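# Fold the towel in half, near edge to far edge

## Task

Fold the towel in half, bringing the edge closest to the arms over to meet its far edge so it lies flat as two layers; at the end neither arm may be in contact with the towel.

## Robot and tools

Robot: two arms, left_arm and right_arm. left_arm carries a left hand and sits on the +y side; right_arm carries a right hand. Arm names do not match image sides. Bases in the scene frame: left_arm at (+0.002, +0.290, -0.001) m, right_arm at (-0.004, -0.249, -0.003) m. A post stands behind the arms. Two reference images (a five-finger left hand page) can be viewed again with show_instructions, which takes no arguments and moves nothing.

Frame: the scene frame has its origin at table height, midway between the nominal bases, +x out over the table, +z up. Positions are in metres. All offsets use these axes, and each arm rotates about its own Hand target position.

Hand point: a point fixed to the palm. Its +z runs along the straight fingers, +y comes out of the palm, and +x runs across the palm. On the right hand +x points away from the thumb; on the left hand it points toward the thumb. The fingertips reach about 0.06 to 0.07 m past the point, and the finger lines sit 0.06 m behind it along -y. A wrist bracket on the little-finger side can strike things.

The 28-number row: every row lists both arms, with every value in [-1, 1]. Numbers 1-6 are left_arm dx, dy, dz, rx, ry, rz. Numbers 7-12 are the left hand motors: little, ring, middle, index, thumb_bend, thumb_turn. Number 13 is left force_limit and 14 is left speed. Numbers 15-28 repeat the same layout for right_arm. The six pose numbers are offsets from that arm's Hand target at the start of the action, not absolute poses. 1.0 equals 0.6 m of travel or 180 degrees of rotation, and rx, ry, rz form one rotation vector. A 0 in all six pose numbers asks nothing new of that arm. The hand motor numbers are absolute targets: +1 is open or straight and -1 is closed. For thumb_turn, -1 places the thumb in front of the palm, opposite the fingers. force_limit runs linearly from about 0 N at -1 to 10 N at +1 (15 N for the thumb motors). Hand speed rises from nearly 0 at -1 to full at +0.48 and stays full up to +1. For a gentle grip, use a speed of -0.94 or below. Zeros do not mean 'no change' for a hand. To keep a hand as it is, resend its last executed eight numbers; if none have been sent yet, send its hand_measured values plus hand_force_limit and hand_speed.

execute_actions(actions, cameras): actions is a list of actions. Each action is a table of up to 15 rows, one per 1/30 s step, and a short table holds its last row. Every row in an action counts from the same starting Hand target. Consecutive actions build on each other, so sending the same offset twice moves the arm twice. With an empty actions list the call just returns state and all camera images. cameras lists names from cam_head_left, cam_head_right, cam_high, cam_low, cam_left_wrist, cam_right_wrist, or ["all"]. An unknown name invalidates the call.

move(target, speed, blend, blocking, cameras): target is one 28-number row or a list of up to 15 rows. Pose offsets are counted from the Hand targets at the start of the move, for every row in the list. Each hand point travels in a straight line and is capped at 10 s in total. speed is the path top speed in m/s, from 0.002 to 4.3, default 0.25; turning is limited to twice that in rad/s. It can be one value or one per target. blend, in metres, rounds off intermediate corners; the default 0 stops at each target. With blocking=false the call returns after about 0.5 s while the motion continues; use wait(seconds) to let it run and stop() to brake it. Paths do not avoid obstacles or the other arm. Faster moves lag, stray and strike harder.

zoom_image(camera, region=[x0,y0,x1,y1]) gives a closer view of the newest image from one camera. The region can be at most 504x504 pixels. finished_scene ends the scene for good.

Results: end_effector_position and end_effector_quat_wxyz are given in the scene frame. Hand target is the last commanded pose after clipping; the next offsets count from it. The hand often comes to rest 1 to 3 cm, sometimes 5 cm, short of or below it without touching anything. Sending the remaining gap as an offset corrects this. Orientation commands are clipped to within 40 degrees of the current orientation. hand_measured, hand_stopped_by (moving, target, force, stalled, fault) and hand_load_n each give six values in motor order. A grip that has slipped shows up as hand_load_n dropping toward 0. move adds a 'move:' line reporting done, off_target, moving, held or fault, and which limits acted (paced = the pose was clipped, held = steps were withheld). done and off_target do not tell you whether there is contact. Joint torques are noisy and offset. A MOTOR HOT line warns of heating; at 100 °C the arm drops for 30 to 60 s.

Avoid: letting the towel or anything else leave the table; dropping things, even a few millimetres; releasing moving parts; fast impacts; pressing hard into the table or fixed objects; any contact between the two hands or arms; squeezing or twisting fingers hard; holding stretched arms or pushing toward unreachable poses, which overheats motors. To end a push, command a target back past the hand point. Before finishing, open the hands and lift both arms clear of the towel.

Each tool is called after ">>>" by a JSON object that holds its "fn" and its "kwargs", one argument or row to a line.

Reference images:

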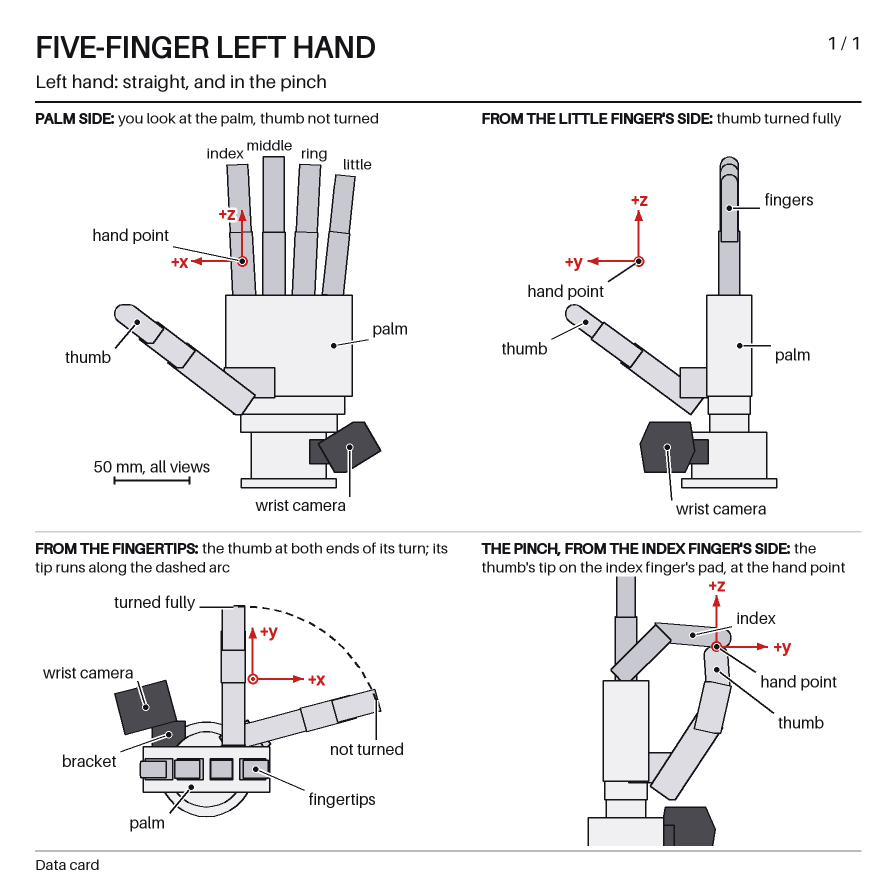

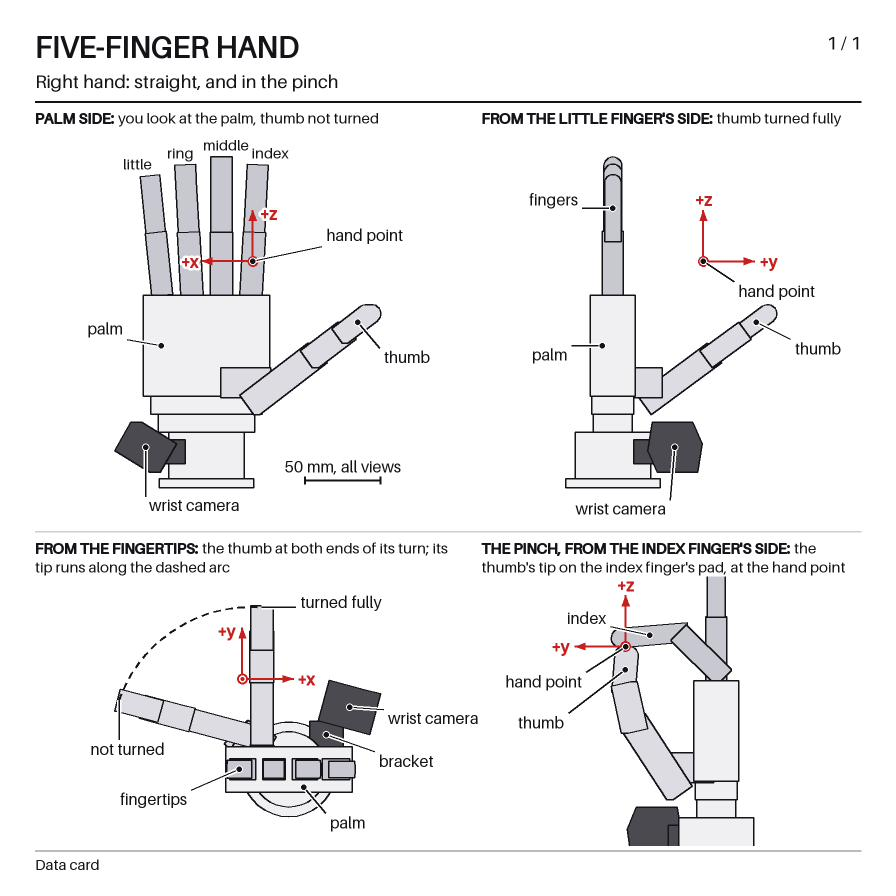

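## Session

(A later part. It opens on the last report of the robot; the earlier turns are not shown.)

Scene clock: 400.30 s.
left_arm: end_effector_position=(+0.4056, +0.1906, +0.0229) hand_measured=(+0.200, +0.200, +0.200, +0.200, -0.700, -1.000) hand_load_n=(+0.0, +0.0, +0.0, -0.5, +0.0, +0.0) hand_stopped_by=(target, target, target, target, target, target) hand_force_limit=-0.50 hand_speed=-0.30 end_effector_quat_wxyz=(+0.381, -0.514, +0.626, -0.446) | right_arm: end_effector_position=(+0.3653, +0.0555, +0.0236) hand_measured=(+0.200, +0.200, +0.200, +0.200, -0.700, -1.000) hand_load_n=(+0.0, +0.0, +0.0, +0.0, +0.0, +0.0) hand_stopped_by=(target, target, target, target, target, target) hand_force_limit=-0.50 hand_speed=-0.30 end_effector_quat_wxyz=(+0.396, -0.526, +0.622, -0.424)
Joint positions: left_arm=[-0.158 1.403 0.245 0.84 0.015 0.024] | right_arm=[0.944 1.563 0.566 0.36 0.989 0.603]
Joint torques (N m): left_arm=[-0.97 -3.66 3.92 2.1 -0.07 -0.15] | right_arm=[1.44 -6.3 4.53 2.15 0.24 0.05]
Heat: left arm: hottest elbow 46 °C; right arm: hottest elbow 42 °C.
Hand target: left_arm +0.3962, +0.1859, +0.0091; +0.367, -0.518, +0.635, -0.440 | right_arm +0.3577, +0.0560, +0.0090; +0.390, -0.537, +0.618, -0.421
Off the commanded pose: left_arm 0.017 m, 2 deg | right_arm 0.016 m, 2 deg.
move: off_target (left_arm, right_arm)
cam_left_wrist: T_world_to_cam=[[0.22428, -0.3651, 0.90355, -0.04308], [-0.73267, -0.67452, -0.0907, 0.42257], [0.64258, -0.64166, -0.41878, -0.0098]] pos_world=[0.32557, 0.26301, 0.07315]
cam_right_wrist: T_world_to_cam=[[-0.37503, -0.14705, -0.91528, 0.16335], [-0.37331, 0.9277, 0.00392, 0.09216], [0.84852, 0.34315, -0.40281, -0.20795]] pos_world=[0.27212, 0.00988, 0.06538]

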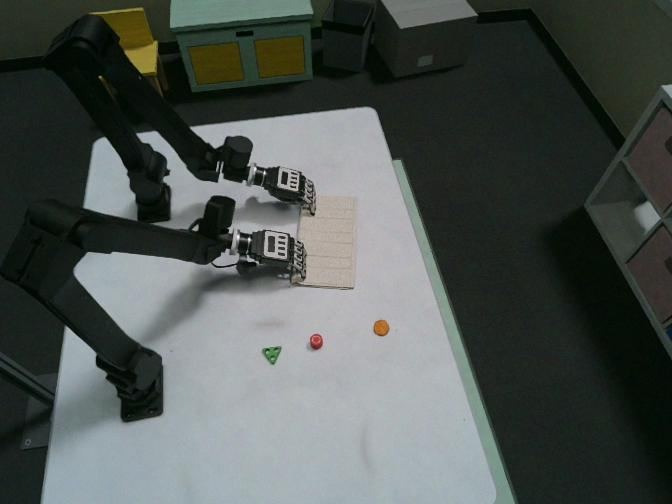

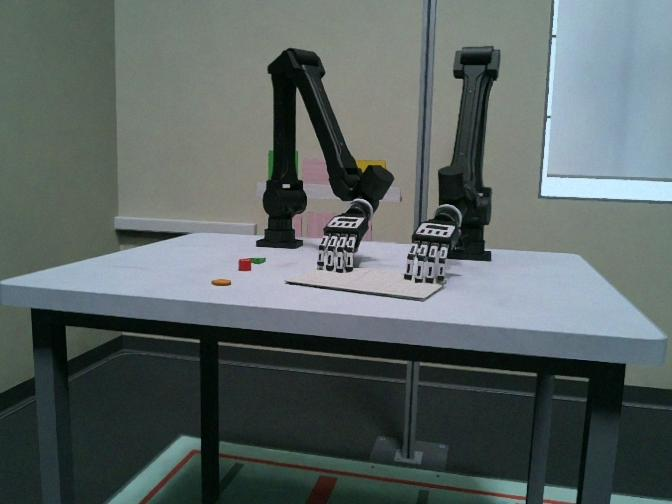

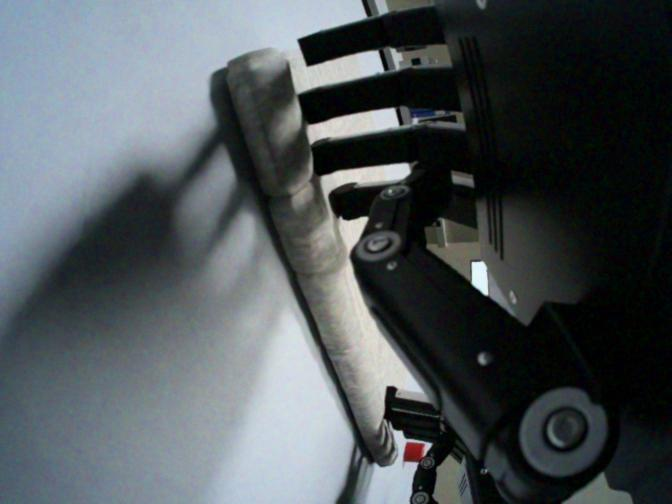

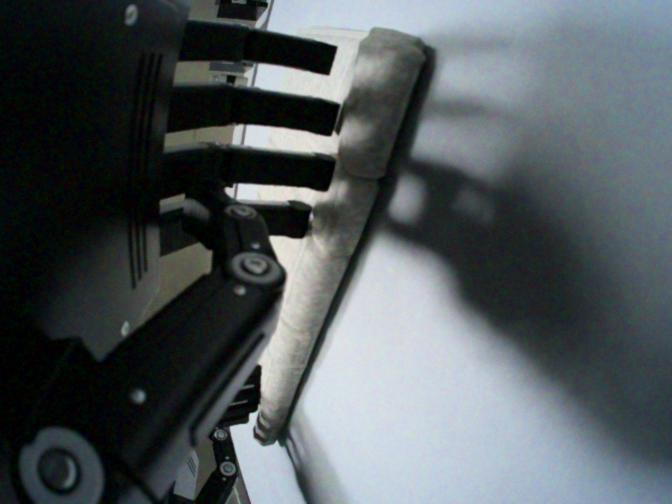

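>>> {"fn": "move", "kwargs": {
  "target": [
    [-0.02,0,0.06,0,0,0,0.2,0.2,0.2,0.2,-0.7,-1,-0.5,-0.3,-0.02,0,0.06,0,0,0,0.2,0.2,0.2,0.2,-0.7,-1,-0.5,-0.3]
  ],
  "speed": 0.08,
  "cameras": ["cam_high","cam_low","cam_left_wrist","cam_right_wrist"]
}}

Scene clock: 401.83 s.
left_arm: end_effector_position=(+0.3837, +0.1921, +0.0408) hand_measured=(+0.200, +0.200, +0.200, +0.200, -0.700, -1.000) hand_load_n=(+0.0, +0.0, +0.0, +0.0, +0.0, +0.0) hand_stopped_by=(target, target, target, target, target, target) hand_force_limit=-0.50 hand_speed=-0.30 end_effector_quat_wxyz=(+0.371, -0.520, +0.635, -0.434) | right_arm: end_effector_position=(+0.3491, +0.0515, +0.0423) hand_measured=(+0.200, +0.200, +0.200, +0.200, -0.700, -1.000) hand_load_n=(+0.0, +0.0, +0.0, +0.0, +0.0, +0.5) hand_stopped_by=(target, target, target, target, target, target) hand_force_limit=-0.50 hand_speed=-0.30 end_effector_quat_wxyz=(+0.386, -0.536, +0.620, -0.424)
Joint positions: left_arm=[-0.167 1.201 0.226 0.62 0.006 0.023] | right_arm=[0.973 1.466 0.564 0.214 1.002 0.633]
Joint torques (N m): left_arm=[-0.79 -5.25 6.95 1.42 -0.09 -0.17] | right_arm=[1.38 -7.53 6.22 1.06 0.72 0.1]
Heat: left arm: hottest elbow 46 °C; right arm: hottest elbow 42 °C.
Hand target: left_arm +0.3843, +0.1859, +0.0453; +0.367, -0.518, +0.635, -0.440 | right_arm +0.3457, +0.0561, +0.0451; +0.390, -0.537, +0.618, -0.421
Off the commanded pose: left_arm 0.008 m, 1 deg | right_arm 0.006 m, 0 deg.
move: done
cam_left_wrist: T_world_to_cam=[[0.25695, -0.372, 0.89196, -0.06452], [-0.73611, -0.67336, -0.06878, 0.40937], [0.6262, -0.63891, -0.44685, 0.01948]] pos_world=[0.30572, 0.2641, 0.09441]
cam_right_wrist: T_world_to_cam=[[-0.39141, -0.16861, -0.90464, 0.18012], [-0.38077, 0.92464, -0.00759, 0.09298], [0.83774, 0.34149, -0.42611, -0.1804]] pos_world=[0.25704, 0.006, 0.08678]

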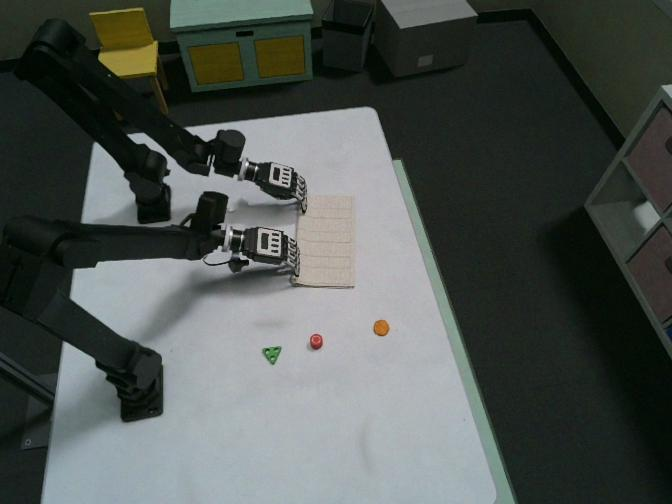

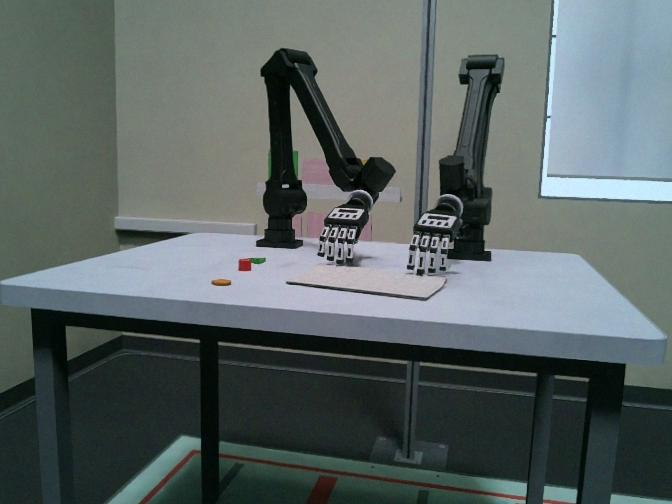

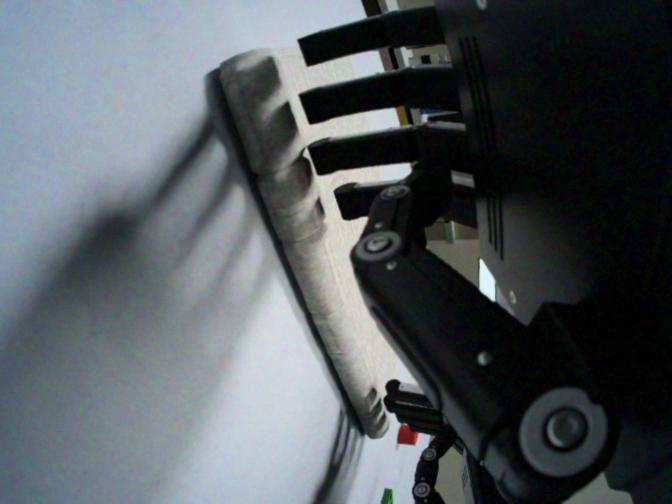

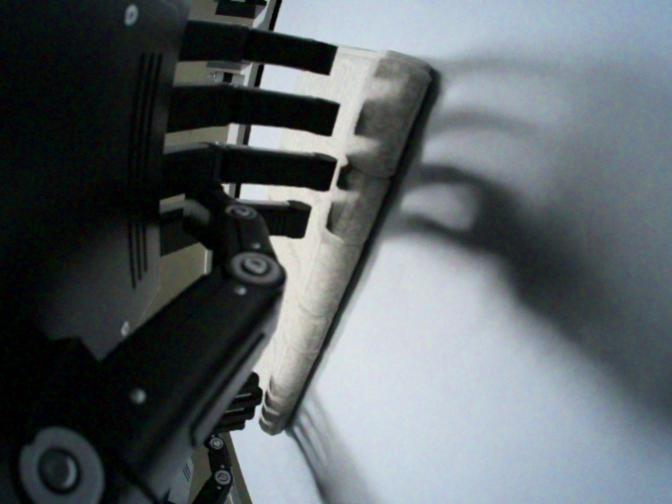

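>>> {"fn": "move", "kwargs": {
  "target": [
    [-0.01,0,-0.03,0,0,0,0.2,0.2,0.2,0.2,-0.7,-1,-0.5,-0.3,-0.018,0,-0.03,0,0,0,0.2,0.2,0.2,0.2,-0.7,-1,-0.5,-0.3],
    [-0.012,0,-0.068,0,0,0,0.2,0.2,0.2,0.2,-0.7,-1,-0.5,-0.3,-0.02,0,-0.068,0,0,0,0.2,0.2,0.2,0.2,-0.7,-1,-0.5,-0.3]
  ],
  "speed": 0.05,
  "cameras": ["cam_high","cam_low","cam_left_wrist","cam_right_wrist"]
}}

Scene clock: 404.40 s.
left_arm: end_effector_position=(+0.3884, +0.1900, +0.0219) hand_measured=(+0.200, +0.200, +0.200, +0.200, -0.700, -1.000) hand_load_n=(+0.0, +0.0, -0.5, +0.0, +0.0, +0.0) hand_stopped_by=(target, target, target, target, target, target) hand_force_limit=-0.50 hand_speed=-0.30 end_effector_quat_wxyz=(+0.384, -0.512, +0.623, -0.451) | right_arm: end_effector_position=(+0.3424, +0.0567, +0.0214) hand_measured=(+0.200, +0.200, +0.200, +0.200, -0.700, -1.000) hand_load_n=(+0.0, +0.0, +0.5, +0.0, +0.5, +0.0) hand_stopped_by=(target, target, target, target, target, target) hand_force_limit=-0.50 hand_speed=-0.30 end_effector_quat_wxyz=(+0.398, -0.523, +0.623, -0.424)
Joint positions: left_arm=[-0.172 1.381 0.194 0.884 0.001 0.018] | right_arm=[1.003 1.543 0.54 0.315 1.038 0.672]
Joint torques (N m): left_arm=[-0.79 -2.9 3.64 1.73 -0.09 -0.13] | right_arm=[1.32 -5.42 4.27 2 0.1 0.07]
Heat: left arm: hottest elbow 45 °C; right arm: hottest elbow 41 °C.
Hand target: left_arm +0.3770, +0.1859, +0.0044; +0.367, -0.518, +0.635, -0.440 | right_arm +0.3338, +0.0561, +0.0044; +0.390, -0.537, +0.619, -0.421
Off the commanded pose: left_arm 0.021 m, 3 deg | right_arm 0.019 m, 2 deg.
move: off_target (left_arm, right_arm)
cam_left_wrist: T_world_to_cam=[[0.21228, -0.36134, 0.90795, -0.03467], [-0.73084, -0.67548, -0.09796, 0.40909], [0.6487, -0.64277, -0.40748, -0.00201]] pos_world=[0.30765, 0.26252, 0.07073]
cam_right_wrist: T_world_to_cam=[[-0.37058, -0.14143, -0.91797, 0.15105], [-0.3708, 0.92869, 0.00661, 0.08147], [0.85157, 0.34283, -0.3966, -0.19097]] pos_world=[0.24881, 0.01117, 0.06239]

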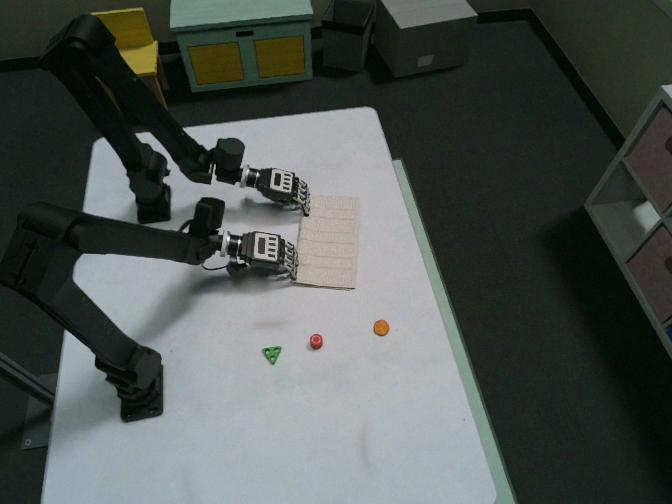

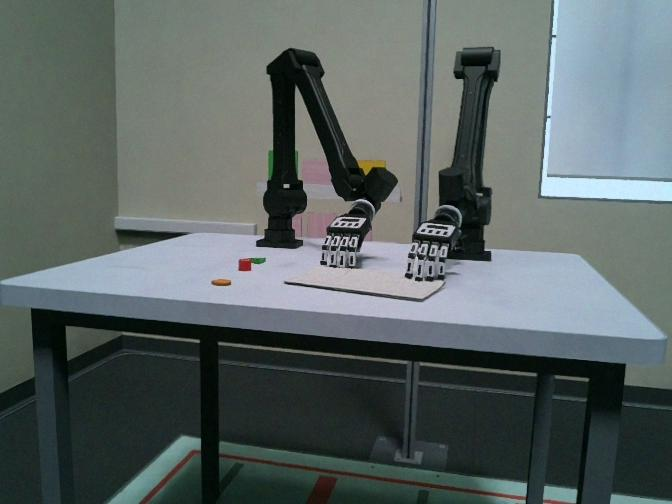

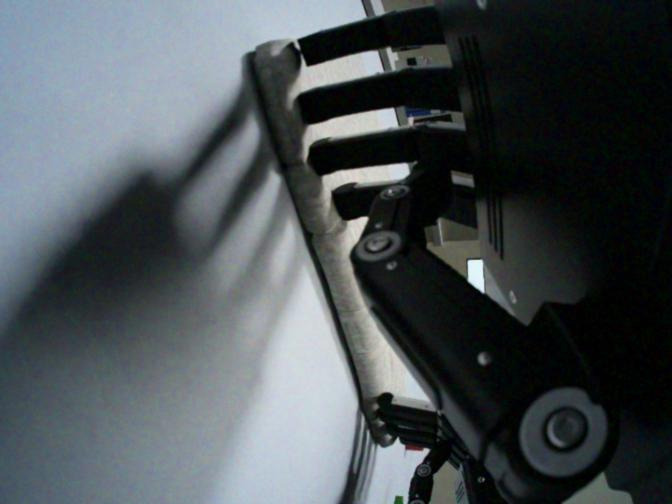

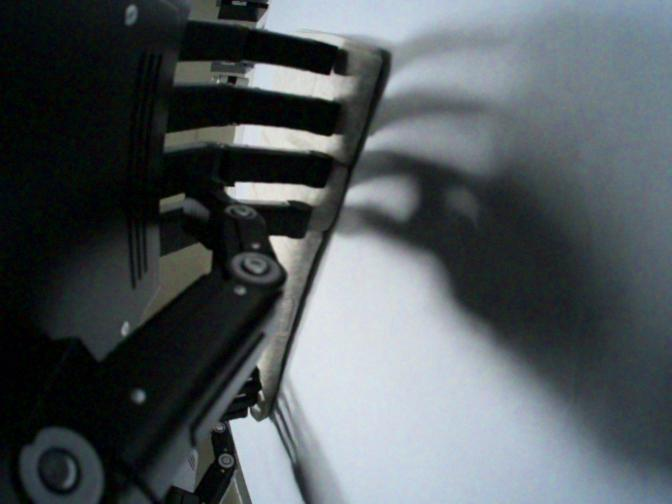

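>>> {"fn": "move", "kwargs": {
  "target": [
    [0.0,0,0.08,0,0,0,0.2,0.2,0.2,0.2,-0.7,-1,-0.5,-0.3,0.0,0,0.08,0,0,0,0.2,0.2,0.2,0.2,-0.7,-1,-0.5,-0.3],
    [-0.05,0.03,0.28,0,0,0,0.2,0.2,0.2,0.2,-0.7,-1,-0.5,-0.3,-0.05,-0.1,0.28,0,0,0,0.2,0.2,0.2,0.2,-0.7,-1,-0.5,-0.3],
    [-0.2,0.1,0.28,0,0,0,0.2,0.2,0.2,0.2,-0.7,-1,-0.5,-0.3,-0.15,-0.3,0.28,0,0,0,0.2,0.2,0.2,0.2,-0.7,-1,-0.5,-0.3]
  ],
  "speed": [0.06,0.15,0.2],
  "blend": [0.01,0.02,0],
  "cameras": ["all"]
}}

Scene clock: 408.33 s.
left_arm: end_effector_position=(+0.2583, +0.2420, +0.1689) hand_measured=(+0.200, +0.200, +0.200, +0.200, -0.700, -1.000) hand_load_n=(+0.0, +0.0, +0.0, +0.0, +0.0, +0.0) hand_stopped_by=(target, target, target, target, target, target) hand_force_limit=-0.50 hand_speed=-0.30 end_effector_quat_wxyz=(+0.361, -0.519, +0.636, -0.443) | right_arm: end_effector_position=(+0.2451, -0.1215, +0.1728) hand_measured=(+0.200, +0.200, +0.200, +0.200, -0.700, -1.000) hand_load_n=(+0.0, +0.0, +0.0, +0.0, +0.0, +0.0) hand_stopped_by=(target, target, target, target, target, target) hand_force_limit=-0.50 hand_speed=-0.30 end_effector_quat_wxyz=(+0.392, -0.535, +0.620, -0.420)
Joint positions: left_arm=[0.15 0.166 0.326 -0.535 0.325 0.125] | right_arm=[0.915 0.392 0.397 -0.627 0.949 0.568]
Joint torques (N m): left_arm=[1.85 1.61 10.54 1.4 0.23 0.07] | right_arm=[0.26 1.14 9.26 1.17 0.42 -0.06]
Heat: left arm: hottest elbow 45 °C; right arm: hottest elbow 41 °C.
Hand target: left_arm +0.2570, +0.2459, +0.1724; +0.367, -0.518, +0.635, -0.440 | right_arm +0.2438, -0.1239, +0.1723; +0.390, -0.537, +0.619, -0.421
Off the commanded pose: left_arm 0.005 m, 1 deg | right_arm 0.003 m, 0 deg.
move: done
cam_left_wrist: T_world_to_cam=[[0.25372, -0.35886, 0.89824, -0.13142], [-0.74768, -0.66192, -0.05325, 0.357], [0.61367, -0.65809, -0.43626, 0.1933]] pos_world=[0.18165, 0.31635, 0.22139]
cam_right_wrist: T_world_to_cam=[[-0.38615, -0.15992, -0.90847, 0.22864], [-0.38638, 0.92234, 0.00188, 0.21381], [0.83762, 0.35174, -0.41795, 0.02121]] pos_world=[0.15313, -0.16811, 0.21618]

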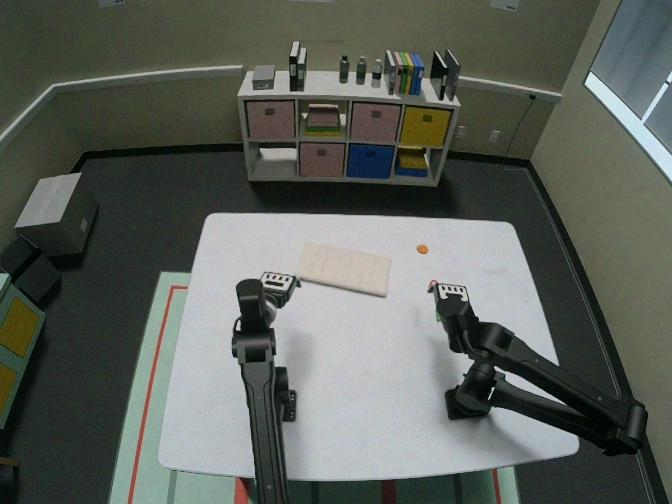

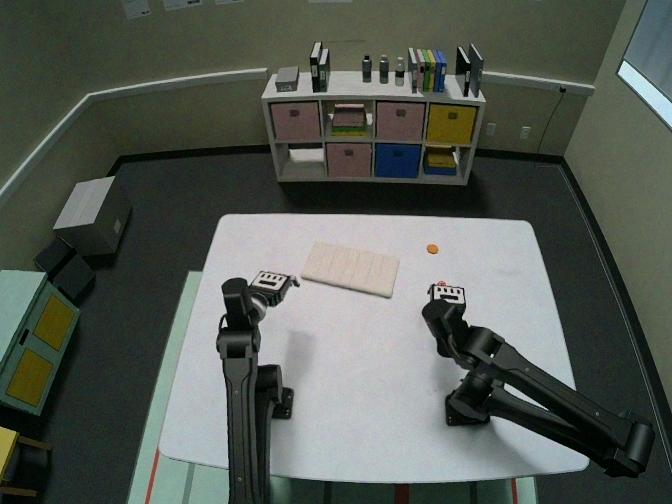

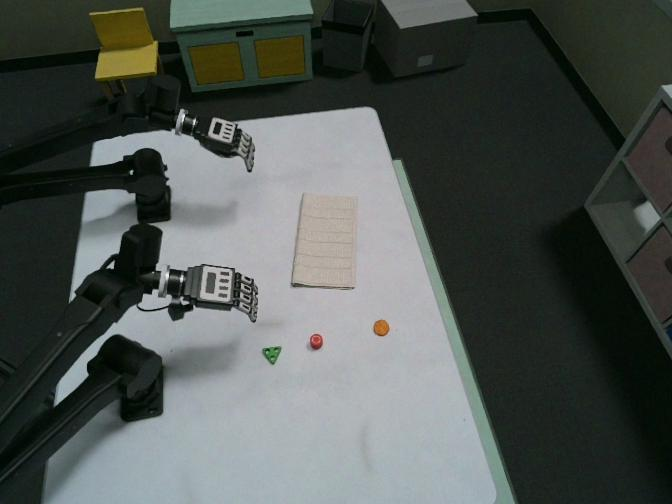

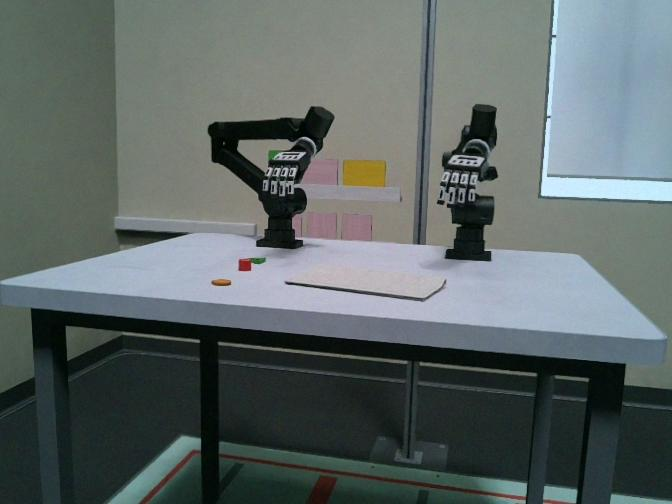

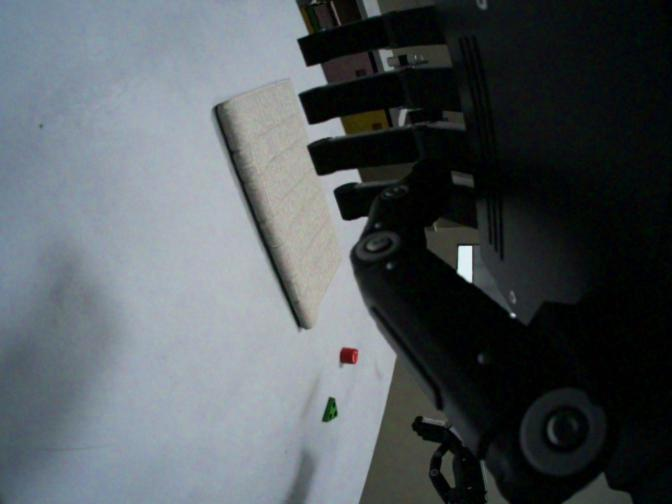

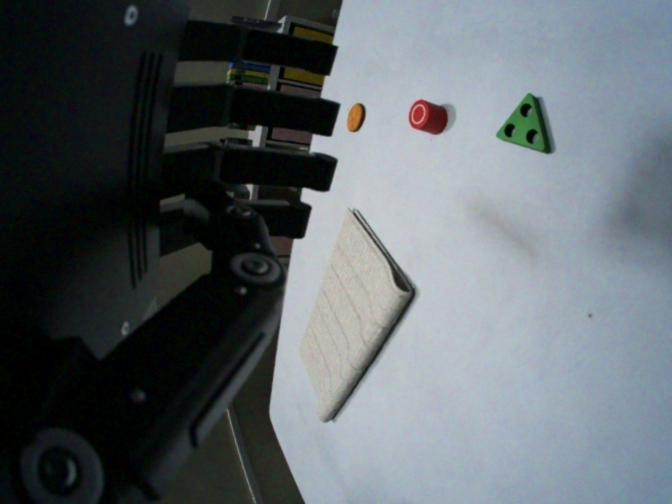

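>>> {"fn": "zoom_image", "kwargs": {
  "camera": "cam_high",
  "region": [280, 180, 380, 300]
}}

>>> {"fn": "zoom_image", "kwargs": {
  "camera": "cam_low",
  "region": [270, 250, 460, 310]
}}

>>> {"fn": "zoom_image", "kwargs": {
  "camera": "cam_right_wrist",
  "region": [280, 190, 440, 440]
}}

Scaled by 4.200.

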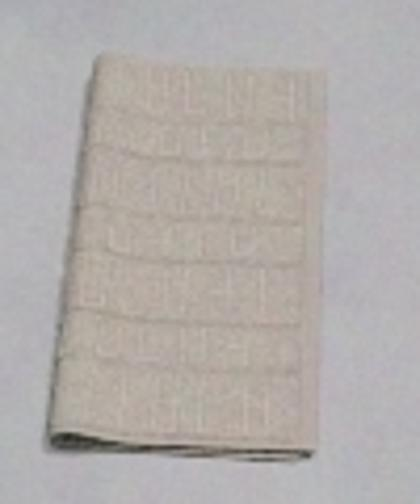

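Scaled by 2.653.

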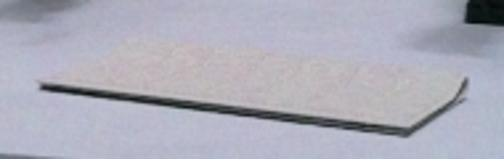

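Scaled by 2.016 from the camera's image (finer frame: 960x720).

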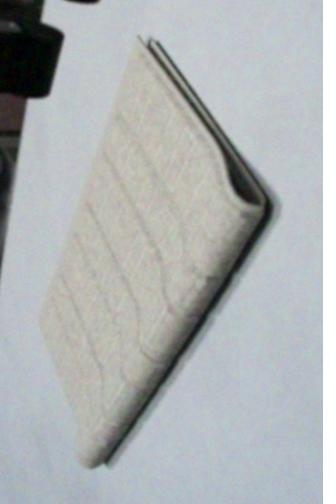

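>>> {"fn": "finished_scene", "kwargs": {

}}

The scene is finished: the task was done.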